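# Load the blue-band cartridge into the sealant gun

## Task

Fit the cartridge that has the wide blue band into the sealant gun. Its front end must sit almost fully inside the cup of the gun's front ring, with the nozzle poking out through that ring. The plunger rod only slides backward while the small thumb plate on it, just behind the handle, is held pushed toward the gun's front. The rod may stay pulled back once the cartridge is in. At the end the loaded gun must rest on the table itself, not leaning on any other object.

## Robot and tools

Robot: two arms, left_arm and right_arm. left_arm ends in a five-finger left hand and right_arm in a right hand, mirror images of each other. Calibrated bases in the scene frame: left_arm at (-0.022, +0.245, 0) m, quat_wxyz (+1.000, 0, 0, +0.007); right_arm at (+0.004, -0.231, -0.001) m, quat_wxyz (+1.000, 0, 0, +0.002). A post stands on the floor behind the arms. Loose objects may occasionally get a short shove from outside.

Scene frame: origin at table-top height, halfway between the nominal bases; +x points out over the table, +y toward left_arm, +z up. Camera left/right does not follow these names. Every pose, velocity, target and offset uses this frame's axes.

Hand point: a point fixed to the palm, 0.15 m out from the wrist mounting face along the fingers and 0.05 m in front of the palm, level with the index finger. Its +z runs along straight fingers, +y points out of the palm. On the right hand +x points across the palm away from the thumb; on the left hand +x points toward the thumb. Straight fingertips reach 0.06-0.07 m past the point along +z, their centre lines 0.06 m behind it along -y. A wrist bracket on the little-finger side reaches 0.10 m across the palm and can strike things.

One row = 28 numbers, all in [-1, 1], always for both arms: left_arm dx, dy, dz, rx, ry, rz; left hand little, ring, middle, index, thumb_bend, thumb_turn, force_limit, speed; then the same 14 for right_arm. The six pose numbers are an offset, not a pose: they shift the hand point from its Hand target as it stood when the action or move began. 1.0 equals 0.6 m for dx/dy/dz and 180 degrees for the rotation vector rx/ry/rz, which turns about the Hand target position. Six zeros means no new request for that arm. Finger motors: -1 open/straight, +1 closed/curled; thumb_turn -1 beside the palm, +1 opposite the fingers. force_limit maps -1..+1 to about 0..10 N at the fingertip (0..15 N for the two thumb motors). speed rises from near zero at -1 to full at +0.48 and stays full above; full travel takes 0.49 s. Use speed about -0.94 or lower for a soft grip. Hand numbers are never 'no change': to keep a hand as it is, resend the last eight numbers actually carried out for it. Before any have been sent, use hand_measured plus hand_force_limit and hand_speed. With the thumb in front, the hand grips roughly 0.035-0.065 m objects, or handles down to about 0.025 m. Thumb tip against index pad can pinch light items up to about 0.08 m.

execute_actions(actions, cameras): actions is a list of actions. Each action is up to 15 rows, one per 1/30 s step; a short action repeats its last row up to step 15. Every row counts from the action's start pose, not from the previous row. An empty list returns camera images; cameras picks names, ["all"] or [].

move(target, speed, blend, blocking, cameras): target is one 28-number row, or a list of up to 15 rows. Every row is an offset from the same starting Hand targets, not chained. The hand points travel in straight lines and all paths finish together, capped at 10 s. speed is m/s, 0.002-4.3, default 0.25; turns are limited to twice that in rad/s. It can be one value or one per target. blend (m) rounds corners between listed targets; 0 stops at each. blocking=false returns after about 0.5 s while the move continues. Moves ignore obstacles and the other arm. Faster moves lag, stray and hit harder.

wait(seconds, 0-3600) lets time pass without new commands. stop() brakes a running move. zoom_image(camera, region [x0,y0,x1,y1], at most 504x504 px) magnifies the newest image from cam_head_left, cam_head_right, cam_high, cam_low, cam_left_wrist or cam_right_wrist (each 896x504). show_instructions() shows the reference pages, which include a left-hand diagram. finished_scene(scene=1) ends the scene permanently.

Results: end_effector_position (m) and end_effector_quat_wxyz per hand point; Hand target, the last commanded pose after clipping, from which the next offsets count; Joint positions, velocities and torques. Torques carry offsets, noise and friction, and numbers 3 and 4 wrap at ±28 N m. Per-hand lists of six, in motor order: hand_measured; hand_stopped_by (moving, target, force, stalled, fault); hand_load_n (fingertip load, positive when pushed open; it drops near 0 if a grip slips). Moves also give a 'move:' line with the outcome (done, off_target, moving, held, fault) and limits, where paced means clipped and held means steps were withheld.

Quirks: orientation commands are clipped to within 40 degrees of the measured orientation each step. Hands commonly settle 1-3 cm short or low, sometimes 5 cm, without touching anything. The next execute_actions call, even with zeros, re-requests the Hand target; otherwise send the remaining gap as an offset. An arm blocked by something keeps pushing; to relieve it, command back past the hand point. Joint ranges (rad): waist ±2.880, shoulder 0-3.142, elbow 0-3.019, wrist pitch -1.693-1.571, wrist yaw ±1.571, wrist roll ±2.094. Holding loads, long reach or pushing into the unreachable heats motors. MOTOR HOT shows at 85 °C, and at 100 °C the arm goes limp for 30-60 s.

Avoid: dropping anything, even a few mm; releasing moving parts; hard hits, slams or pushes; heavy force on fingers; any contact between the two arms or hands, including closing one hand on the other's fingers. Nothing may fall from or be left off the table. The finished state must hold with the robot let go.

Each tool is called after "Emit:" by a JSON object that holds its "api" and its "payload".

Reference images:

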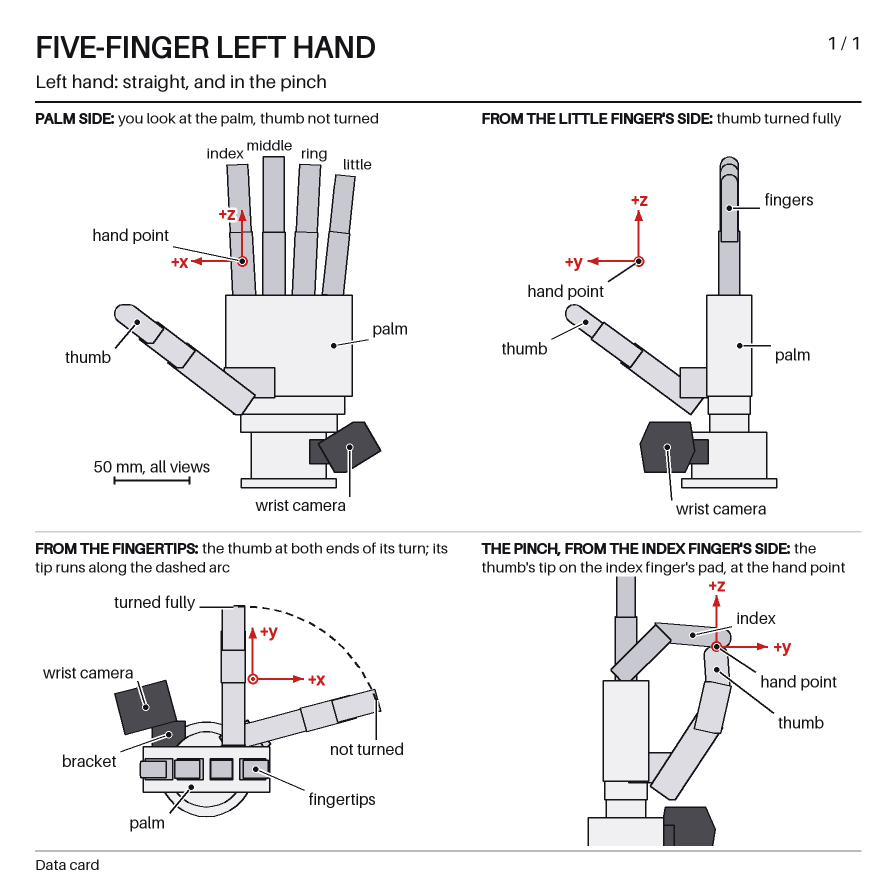

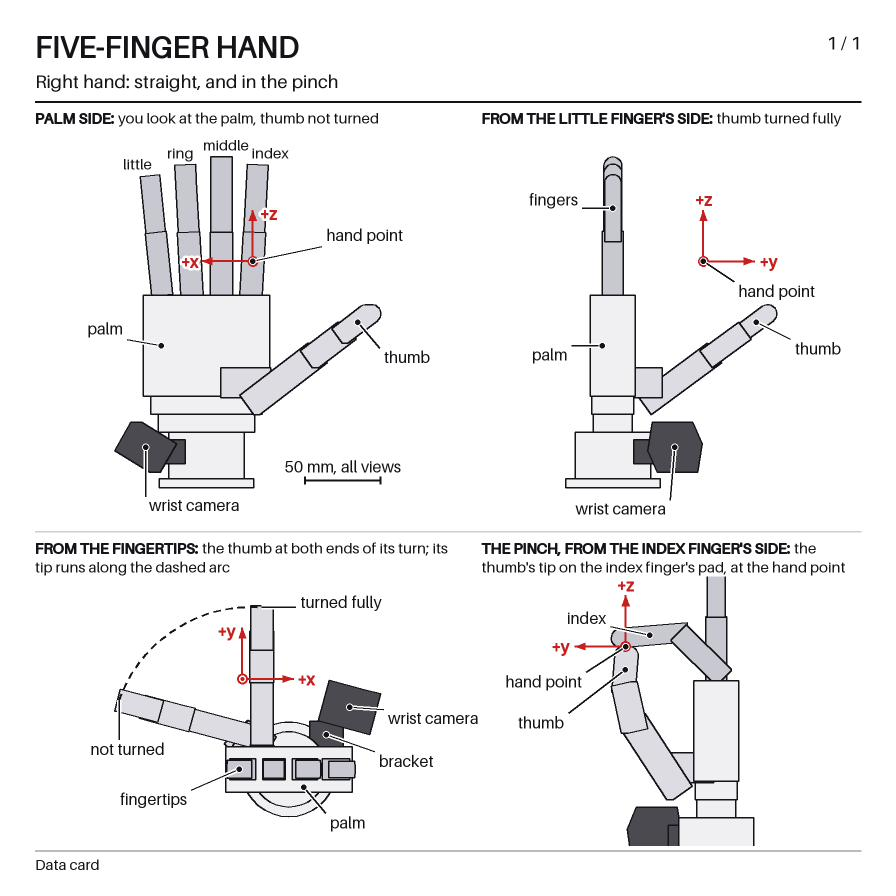

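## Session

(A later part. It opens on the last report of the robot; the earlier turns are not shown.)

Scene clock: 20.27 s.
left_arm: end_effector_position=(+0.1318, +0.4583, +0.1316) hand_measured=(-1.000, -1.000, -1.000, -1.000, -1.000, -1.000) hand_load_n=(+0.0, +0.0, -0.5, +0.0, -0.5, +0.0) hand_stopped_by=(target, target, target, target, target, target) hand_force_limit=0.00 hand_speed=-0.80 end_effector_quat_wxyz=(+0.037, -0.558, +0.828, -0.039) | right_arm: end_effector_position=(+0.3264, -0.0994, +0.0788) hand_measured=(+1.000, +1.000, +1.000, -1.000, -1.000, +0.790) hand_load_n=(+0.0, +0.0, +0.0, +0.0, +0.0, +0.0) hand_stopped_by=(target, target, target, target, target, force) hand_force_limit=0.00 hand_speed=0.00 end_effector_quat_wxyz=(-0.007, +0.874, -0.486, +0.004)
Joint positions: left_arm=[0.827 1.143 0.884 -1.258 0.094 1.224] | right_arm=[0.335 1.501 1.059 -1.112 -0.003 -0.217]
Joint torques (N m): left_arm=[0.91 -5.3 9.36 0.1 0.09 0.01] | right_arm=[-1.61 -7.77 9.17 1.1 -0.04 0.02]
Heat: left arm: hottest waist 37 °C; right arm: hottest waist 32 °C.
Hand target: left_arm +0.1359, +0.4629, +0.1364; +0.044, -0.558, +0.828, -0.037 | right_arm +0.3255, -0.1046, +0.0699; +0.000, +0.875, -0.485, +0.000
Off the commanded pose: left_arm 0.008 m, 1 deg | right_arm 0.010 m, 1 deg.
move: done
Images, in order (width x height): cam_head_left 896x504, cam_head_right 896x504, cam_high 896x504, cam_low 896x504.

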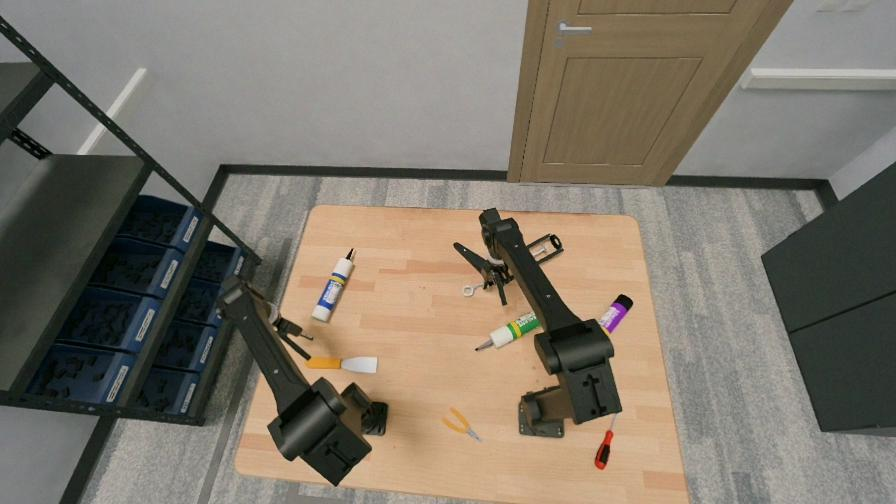

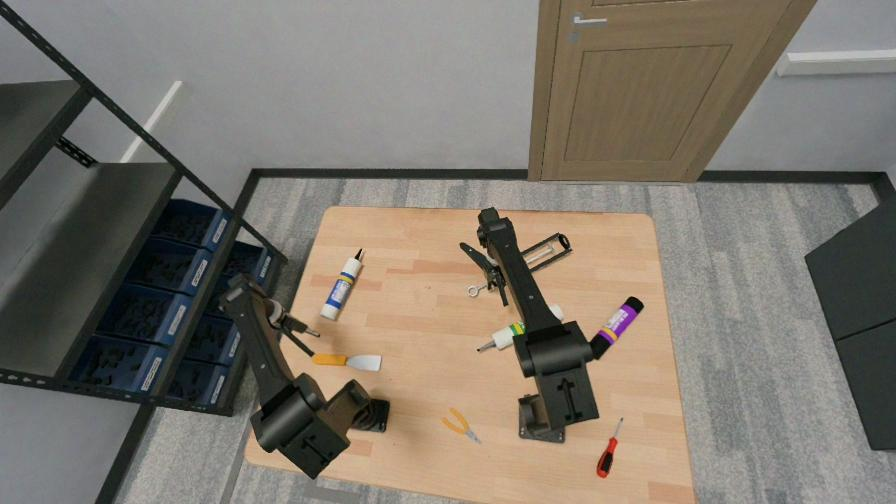

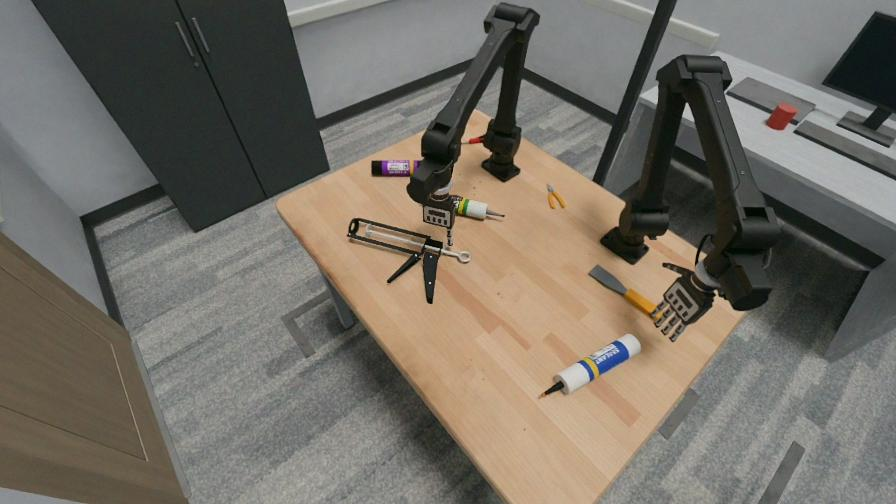

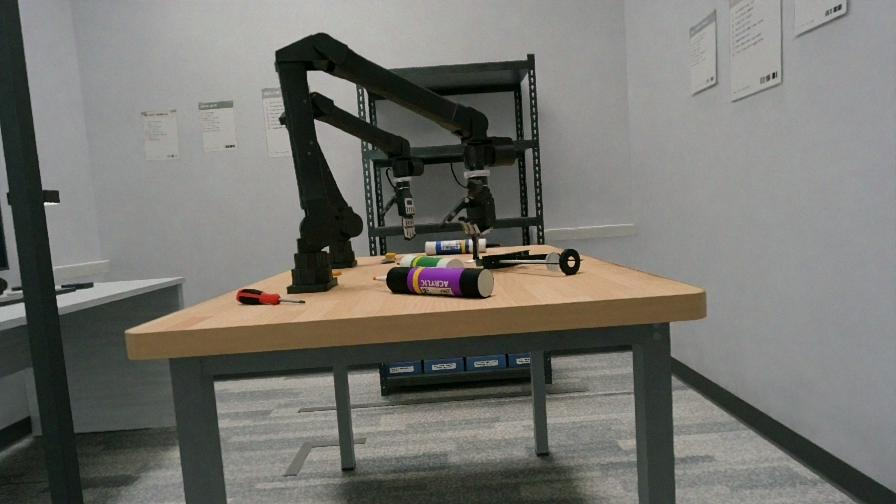

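Emit:
{"api": "move", "payload": {"target": [0,0,0,0,0,0,-1,-1,-1,-1,-1,-1,0,-0.8,0,0,-0.035,0,0,0,1,1,1,-1,-1,0.9,0,0], "cameras": ["cam_high","cam_head_left","cam_head_right","cam_low"], "speed": 0.05}}

Emit:
{"api": "zoom_image", "payload": {"camera": "cam_head_left", "region": [465, 270, 505, 310]}}

Emit:
{"api": "zoom_image", "payload": {"camera": "cam_head_right", "region": [465, 270, 505, 310]}}

Emit:
{"api": "zoom_image", "payload": {"camera": "cam_high", "region": [430, 225, 470, 265]}}

Emit:
{"api": "zoom_image", "payload": {"camera": "cam_low", "region": [455, 240, 505, 280]}}

Scene clock: 23.00 s.
left_arm: end_effector_position=(+0.1318, +0.4583, +0.1316) hand_measured=(-1.000, -1.000, -1.000, -1.000, -1.000, -1.000) hand_load_n=(+0.0, +0.0, +0.0, +0.0, +0.0, +0.0) hand_stopped_by=(target, target, target, target, target, target) hand_force_limit=0.00 hand_speed=-0.80 end_effector_quat_wxyz=(+0.037, -0.558, +0.828, -0.039) | right_arm: end_effector_position=(+0.3263, -0.0995, +0.0580) hand_measured=(+1.000, +1.000, +1.000, -1.000, -1.000, +0.790) hand_load_n=(+0.0, +0.0, +0.0, -0.5, +0.0, +0.0) hand_stopped_by=(target, target, target, target, target, force) hand_force_limit=0.00 hand_speed=0.00 end_effector_quat_wxyz=(-0.006, +0.874, -0.485, +0.003)
Joint positions: left_arm=[0.827 1.143 0.884 -1.258 0.094 1.224] | right_arm=[0.335 1.529 1.029 -1.057 -0.003 -0.218]
Joint torques (N m): left_arm=[0.5 -5.07 9.22 0.46 0.14 0.01] | right_arm=[-1.67 -7.59 8.88 1.21 -0.04 0.02]
Heat: left arm: hottest waist 37 °C; right arm: hottest waist 32 °C.
Hand target: left_arm +0.1359, +0.4629, +0.1364; +0.044, -0.558, +0.828, -0.037 | right_arm +0.3255, -0.1046, +0.0489; +0.000, +0.875, -0.485, +0.000
Off the commanded pose: left_arm 0.008 m, 1 deg | right_arm 0.010 m, 1 deg.
move: done
Images, in order (width x height): cam_head_left 896x504, cam_head_right 896x504, cam_high 896x504, cam_low 896x504.

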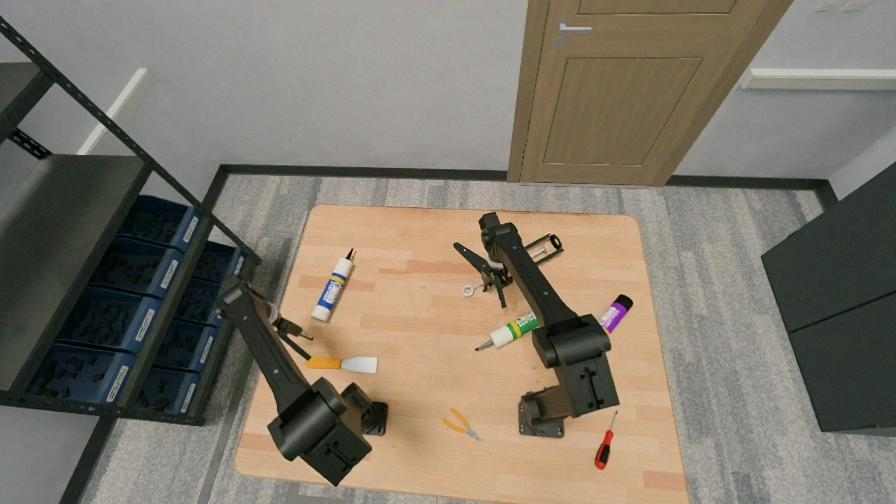

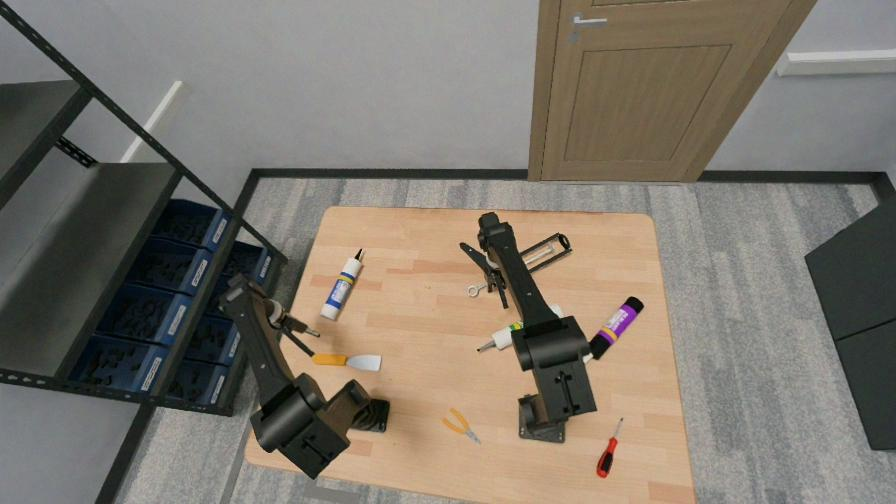

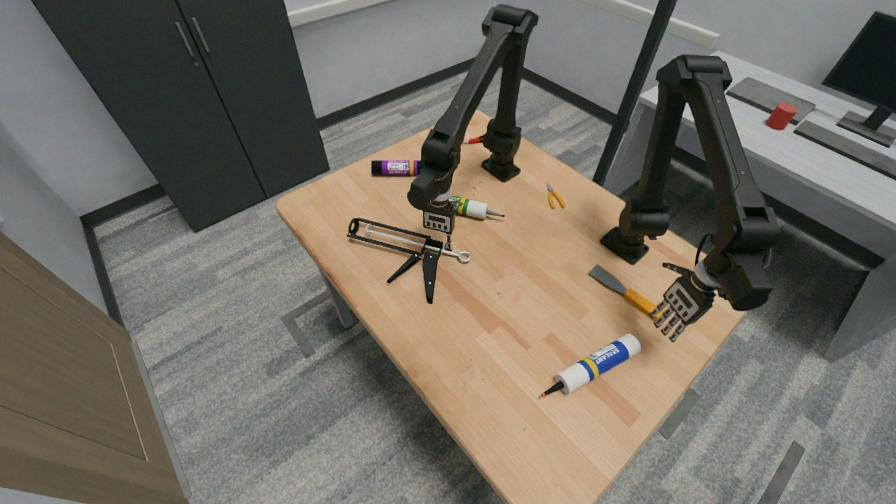

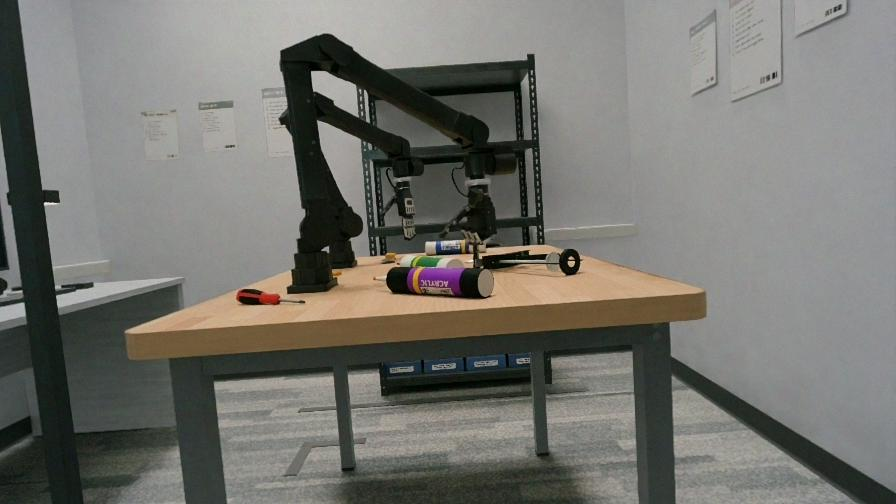

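Scaled by 12.600 from the camera's image (finer frame: 1280x720).

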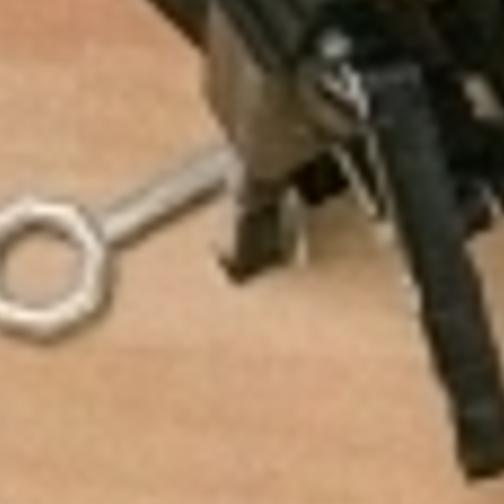

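Scaled by 12.600 from the camera's image (finer frame: 1280x720).

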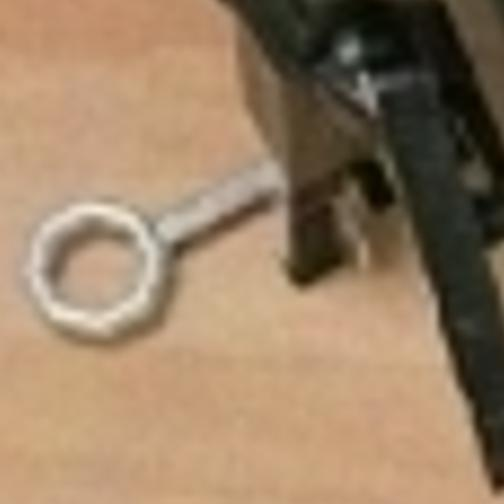

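Scaled by 12.600 from the camera's image (finer frame: 1280x720).

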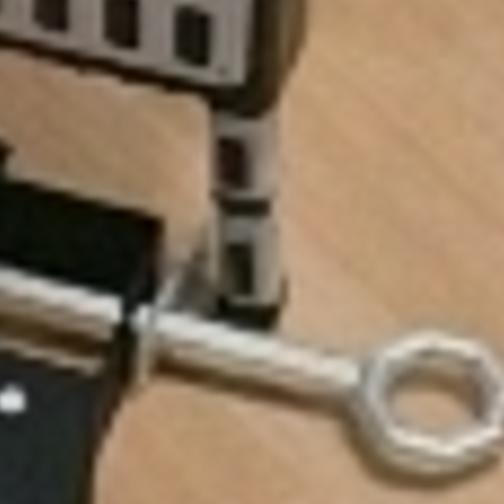

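Scaled by 10.080 from the camera's image (finer frame: 1280x720).

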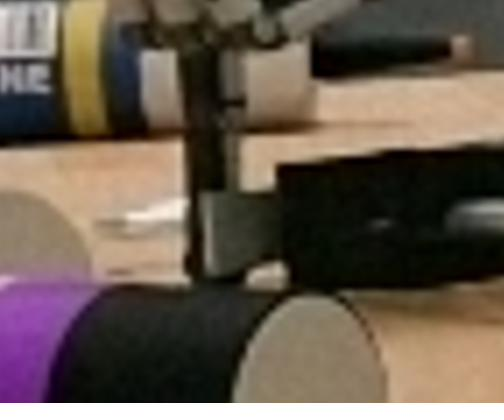

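Emit:
{"api": "move", "payload": {"target": [[0.05,-0.05,0.11,0,0,0,1,1,1,0,-1,0.5,0,0,0,0,0,0,0,0,1,1,1,-1,-1,0.9,0,0],[0.44,-0.638,0.11,-0.0228,0.0327,0.4553,1,1,1,0,-1,0.5,0,0,0,0,0,0,0,0,1,1,1,-1,-1,0.9,0,0]], "blend": 0.03, "cameras": ["cam_high","cam_head_left","cam_head_right","cam_left_wrist"]}}

Scene clock: 29.10 s.
left_arm: end_effector_position=(+0.3875, +0.0848, +0.1939) hand_measured=(+1.000, +1.000, +1.000, +0.000, -1.000, +0.500) hand_load_n=(+0.0, +0.0, +0.0, +0.0, +0.0, +0.0) hand_stopped_by=(target, target, target, target, target, target) hand_force_limit=0.00 hand_speed=0.00 end_effector_quat_wxyz=(+0.001, +0.965, -0.264, -0.005) | right_arm: end_effector_position=(+0.3263, -0.0995, +0.0580) hand_measured=(+1.000, +1.000, +1.000, -1.000, -1.000, +0.790) hand_load_n=(+0.0, +0.0, +0.0, -0.5, +0.0, +0.0) hand_stopped_by=(target, target, target, target, target, force) hand_force_limit=0.00 hand_speed=0.00 end_effector_quat_wxyz=(-0.006, +0.874, -0.485, +0.003)
Joint positions: left_arm=[-0.234 1.462 1.324 -1.443 0.002 -1.257] | right_arm=[0.335 1.529 1.029 -1.057 -0.003 -0.218]
Joint torques (N m): left_arm=[0.67 -8.06 11.33 -0.29 0 -0.16] | right_arm=[-1.67 -7.88 8.87 1.21 -0.03 0.02]
Heat: left arm: hottest waist 37 °C; right arm: hottest waist 32 °C.
Hand target: left_arm +0.3998, +0.0802, +0.2023; +0.000, +0.966, -0.259, +0.000 | right_arm +0.3255, -0.1045, +0.0489; +0.000, +0.875, -0.485, +0.000
Off the commanded pose: left_arm 0.016 m, 1 deg | right_arm 0.010 m, 1 deg.
move: off_target (left_arm)
Images, in order (width x height): cam_head_left 896x504, cam_head_right 896x504, cam_high 896x504, cam_left_wrist 896x504.

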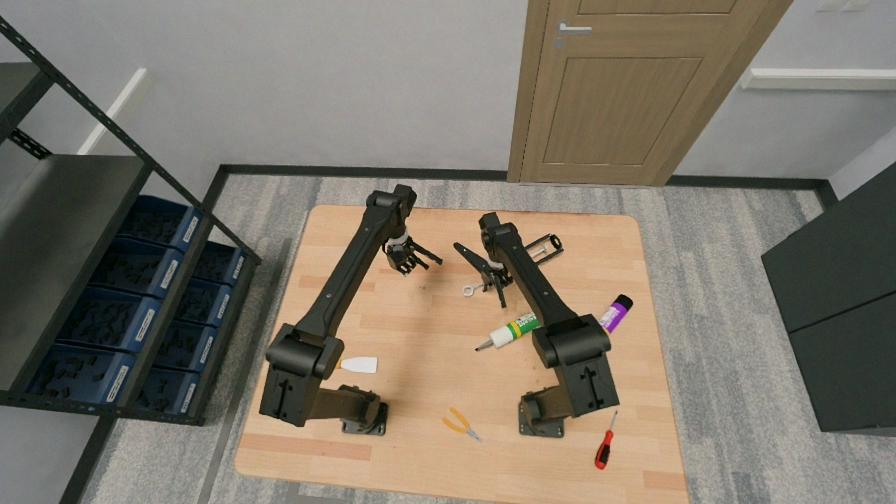

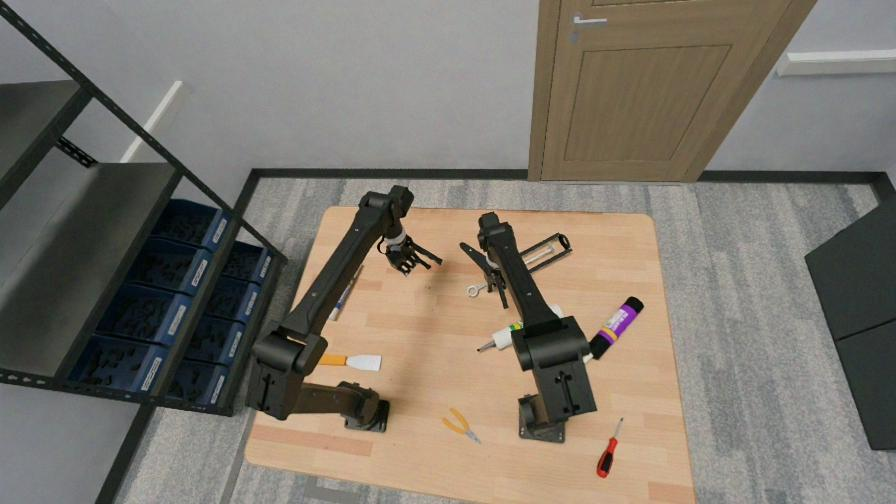

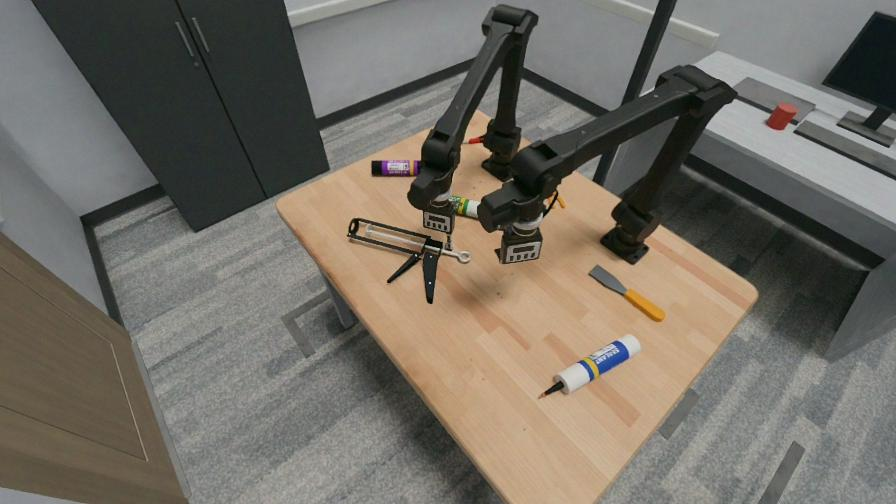

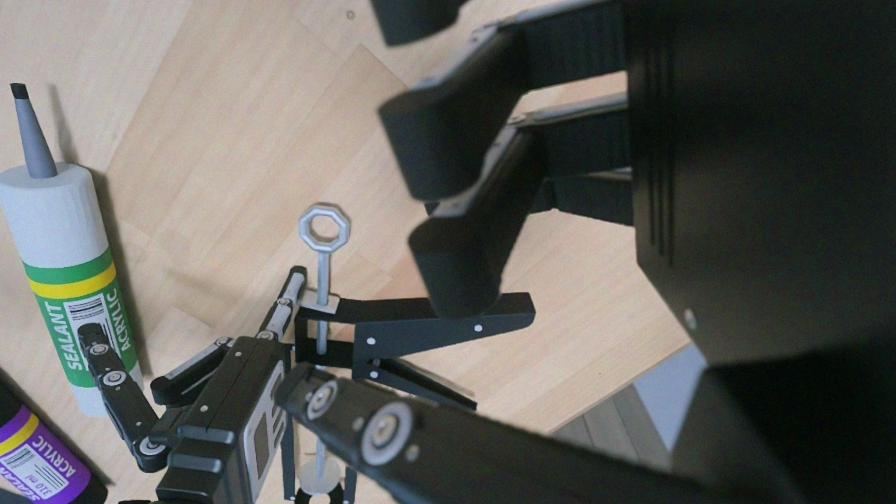

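Emit:
{"api": "zoom_image", "payload": {"camera": "cam_head_left", "region": [375, 220, 525, 320]}}

Emit:
{"api": "zoom_image", "payload": {"camera": "cam_head_right", "region": [375, 220, 525, 320]}}

Emit:
{"api": "zoom_image", "payload": {"camera": "cam_high", "region": [400, 170, 560, 310]}}

Emit:
{"api": "zoom_image", "payload": {"camera": "cam_left_wrist", "region": [260, 180, 420, 330]}}

Scaled by 3.360 from the camera's image (finer frame: 1280x720).

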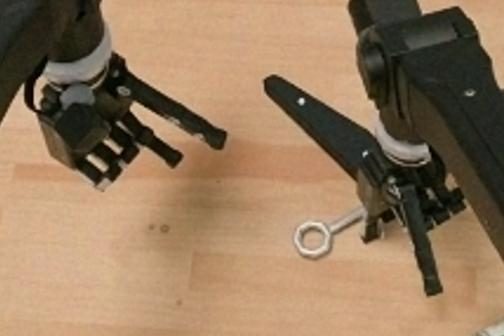

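Scaled by 3.360 from the camera's image (finer frame: 1280x720).

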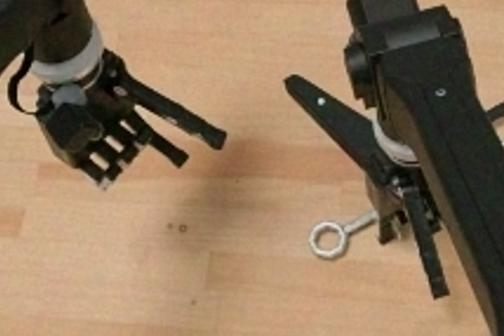

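Scaled by 3.150 from the camera's image (finer frame: 1280x720).

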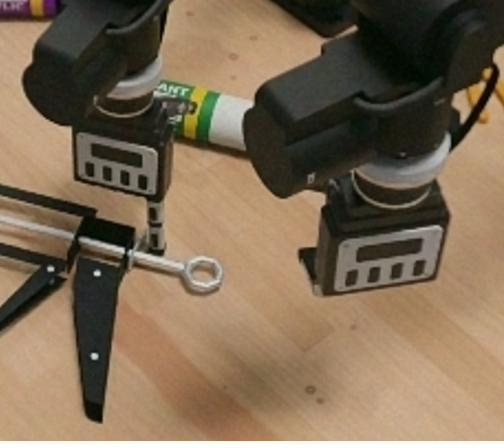

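Scaled by 3.150 from the camera's image (finer frame: 1280x720).

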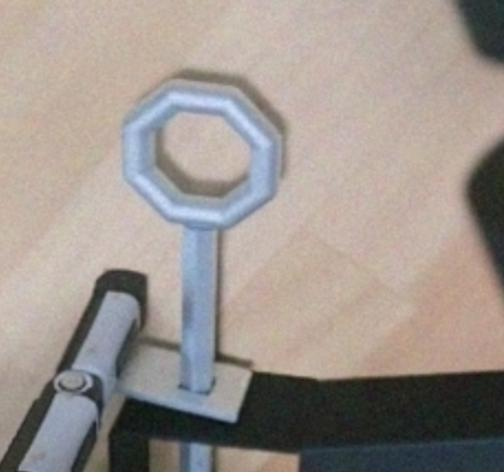

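Emit:
{"api": "move", "payload": {"target": [0.021,-0.058,-0.187,0,0,0,1,1,1,0,-1,0.5,0,0,0,0,0,0,0,0,1,1,1,-1,-1,0.9,0,0], "cameras": ["cam_high","cam_head_left","cam_head_right","cam_low","cam_left_wrist"], "speed": 0.12}}

Emit:
{"api": "zoom_image", "payload": {"camera": "cam_head_left", "region": [425, 250, 505, 310]}}

Emit:
{"api": "zoom_image", "payload": {"camera": "cam_high", "region": [420, 200, 540, 300]}}

Emit:
{"api": "zoom_image", "payload": {"camera": "cam_low", "region": [400, 200, 500, 280]}}

Scene clock: 32.37 s.
left_arm: end_effector_position=(+0.4127, +0.0482, +0.1014) hand_measured=(+1.000, +1.000, +1.000, +0.000, -1.000, +0.500) hand_load_n=(+0.0, +0.0, +0.0, +0.0, +0.0, +0.0) hand_stopped_by=(target, target, target, target, target, target) hand_force_limit=0.00 hand_speed=0.00 end_effector_quat_wxyz=(+0.001, +0.965, -0.263, +0.006) | right_arm: end_effector_position=(+0.3263, -0.0995, +0.0580) hand_measured=(+1.000, +1.000, +1.000, -1.000, -1.000, +0.790) hand_load_n=(+0.0, +0.0, +0.0, -0.5, +0.0, +0.0) hand_stopped_by=(target, target, target, target, target, force) hand_force_limit=0.00 hand_speed=0.00 end_effector_quat_wxyz=(-0.006, +0.874, -0.485, +0.003)
Joint positions: left_arm=[-0.3 1.594 1.223 -1.189 0.001 -1.325] | right_arm=[0.335 1.529 1.029 -1.057 -0.003 -0.218]
Joint torques (N m): left_arm=[0.09 -10.87 7.05 0.68 0.05 -0.11] | right_arm=[-1.67 -7.94 8.87 1.21 -0.03 0.03]
Heat: left arm: hottest waist 37 °C; right arm: hottest waist 32 °C.
Hand target: left_arm +0.4125, +0.0453, +0.0901; +0.000, +0.966, -0.259, +0.000 | right_arm +0.3255, -0.1045, +0.0489; +0.000, +0.875, -0.485, +0.000
Off the commanded pose: left_arm 0.012 m, 1 deg | right_arm 0.010 m, 1 deg.
move: off_target (left_arm)
Images, in order (width x height): cam_head_left 896x504, cam_head_right 896x504, cam_high 896x504, cam_low 896x504, cam_left_wrist 896x504.

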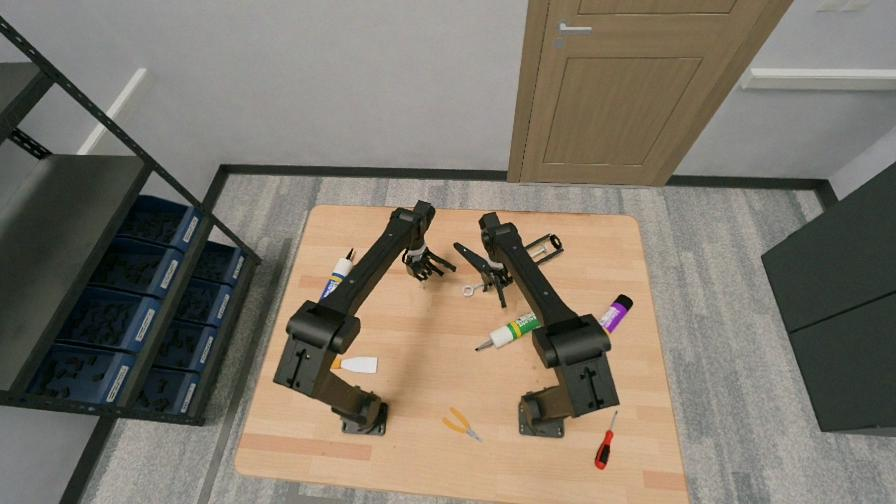

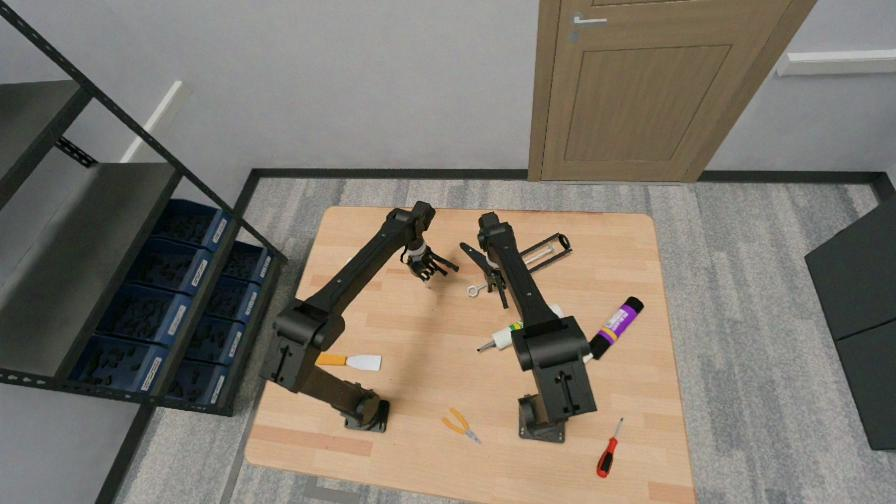

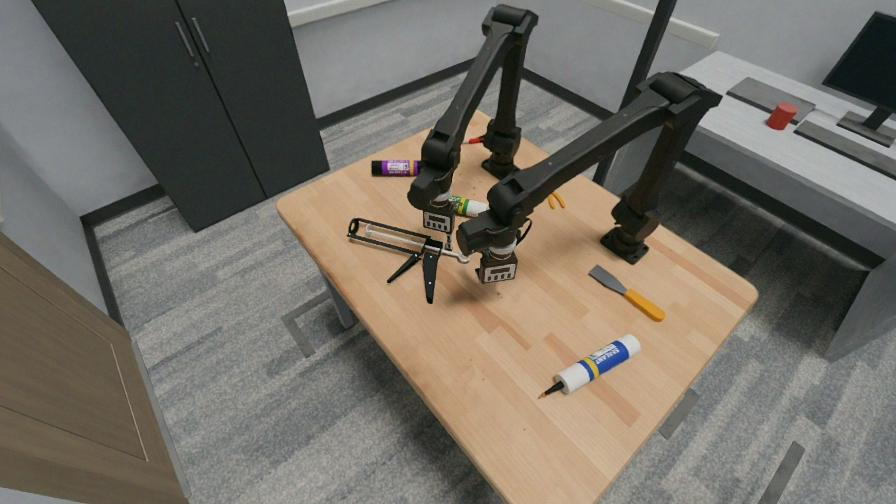

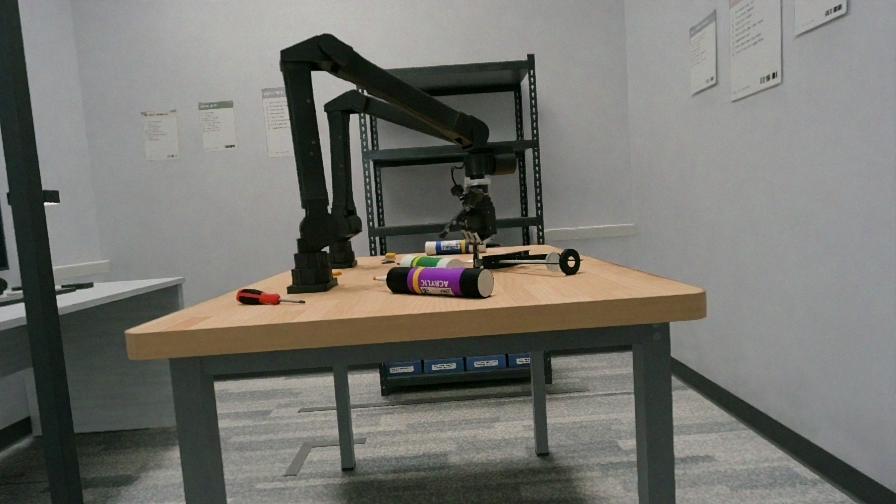

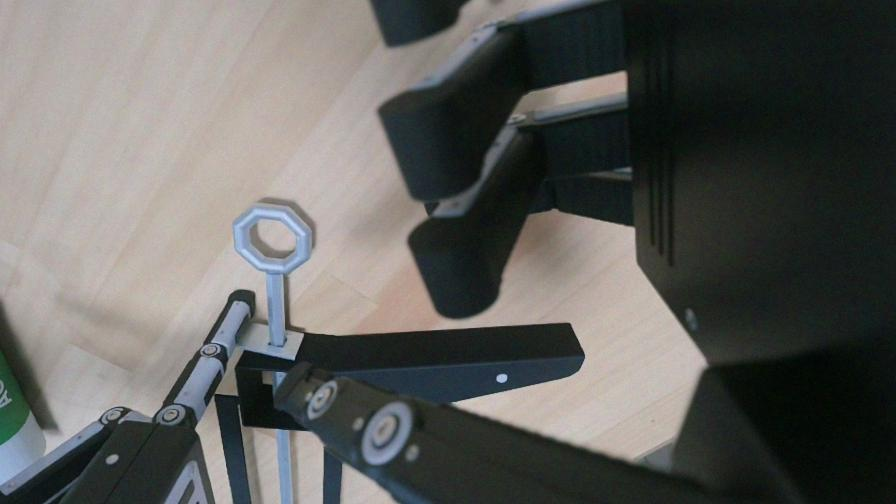

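Scaled by 6.300 from the camera's image (finer frame: 1280x720).

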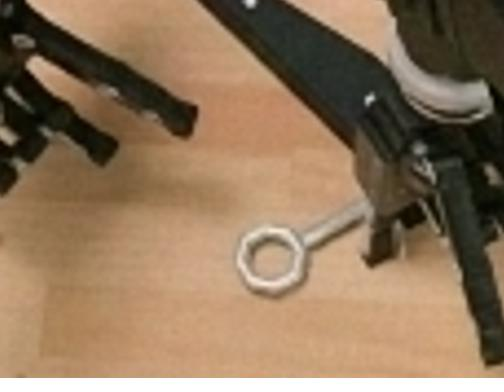

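Scaled by 4.200 from the camera's image (finer frame: 1280x720).

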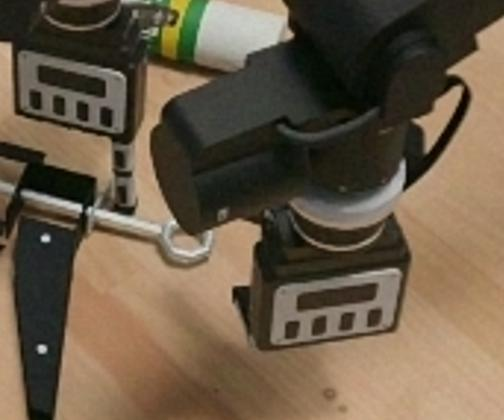

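Scaled by 5.040 from the camera's image (finer frame: 1280x720).

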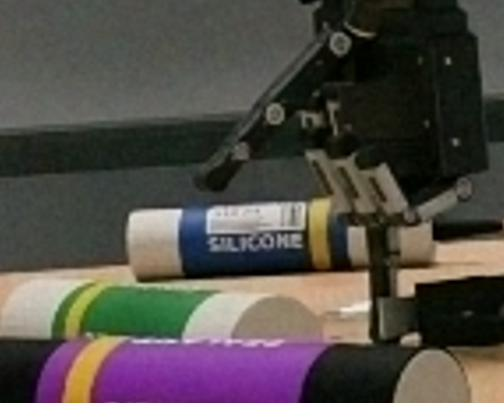

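Emit:
{"api": "zoom_image", "payload": {"camera": "cam_head_left", "region": [320, 370, 600, 504]}}

Scaled by 1.800 from the camera's image (finer frame: 1280x720).

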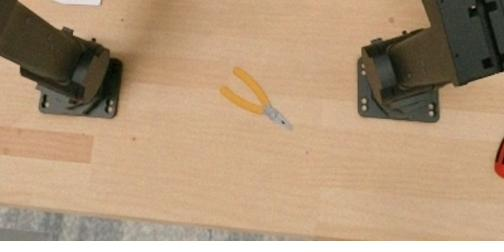

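Emit:
{"api": "wait", "payload": {"seconds": 0.1, "cameras": ["cam_right_wrist"]}}

Scene clock: 33.50 s.
left_arm: end_effector_position=(+0.4127, +0.0482, +0.1014) hand_measured=(+1.000, +1.000, +1.000, +0.000, -1.000, +0.500) hand_load_n=(+0.0, +0.0, +0.0, +0.0, +0.0, +0.0) hand_stopped_by=(target, target, target, target, target, target) hand_force_limit=0.00 hand_speed=0.00 end_effector_quat_wxyz=(+0.001, +0.965, -0.263, +0.006) | right_arm: end_effector_position=(+0.3263, -0.0995, +0.0580) hand_measured=(+1.000, +1.000, +1.000, -1.000, -1.000, +0.790) hand_load_n=(+0.5, +0.0, +0.0, -0.5, +0.0, +0.0) hand_stopped_by=(target, target, target, target, target, force) hand_force_limit=0.00 hand_speed=0.00 end_effector_quat_wxyz=(-0.006, +0.874, -0.485, +0.003)
Joint positions: left_arm=[-0.3 1.594 1.223 -1.189 0.001 -1.326] | right_arm=[0.335 1.529 1.029 -1.057 -0.003 -0.218]
Joint torques (N m): left_arm=[-0.32 -10.81 6.98 0.76 0.03 -0.2] | right_arm=[-1.61 -7.88 8.87 1.21 -0.03 0.02]
Heat: left arm: hottest waist 37 °C; right arm: hottest waist 32 °C.
Hand target: left_arm +0.4125, +0.0453, +0.0901; +0.000, +0.966, -0.259, +0.000 | right_arm +0.3255, -0.1045, +0.0489; +0.000, +0.875, -0.485, +0.000
Off the commanded pose: left_arm 0.012 m, 1 deg | right_arm 0.010 m, 1 deg.
wait: 0.10 s; at rest from the start

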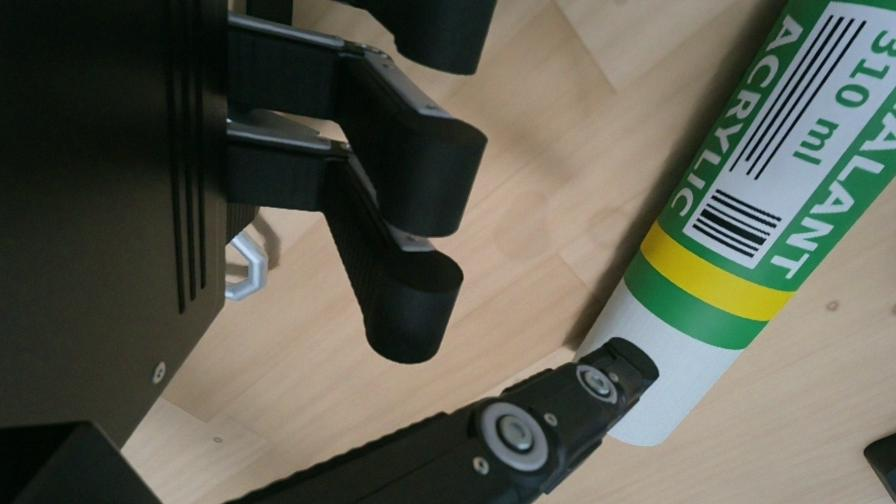

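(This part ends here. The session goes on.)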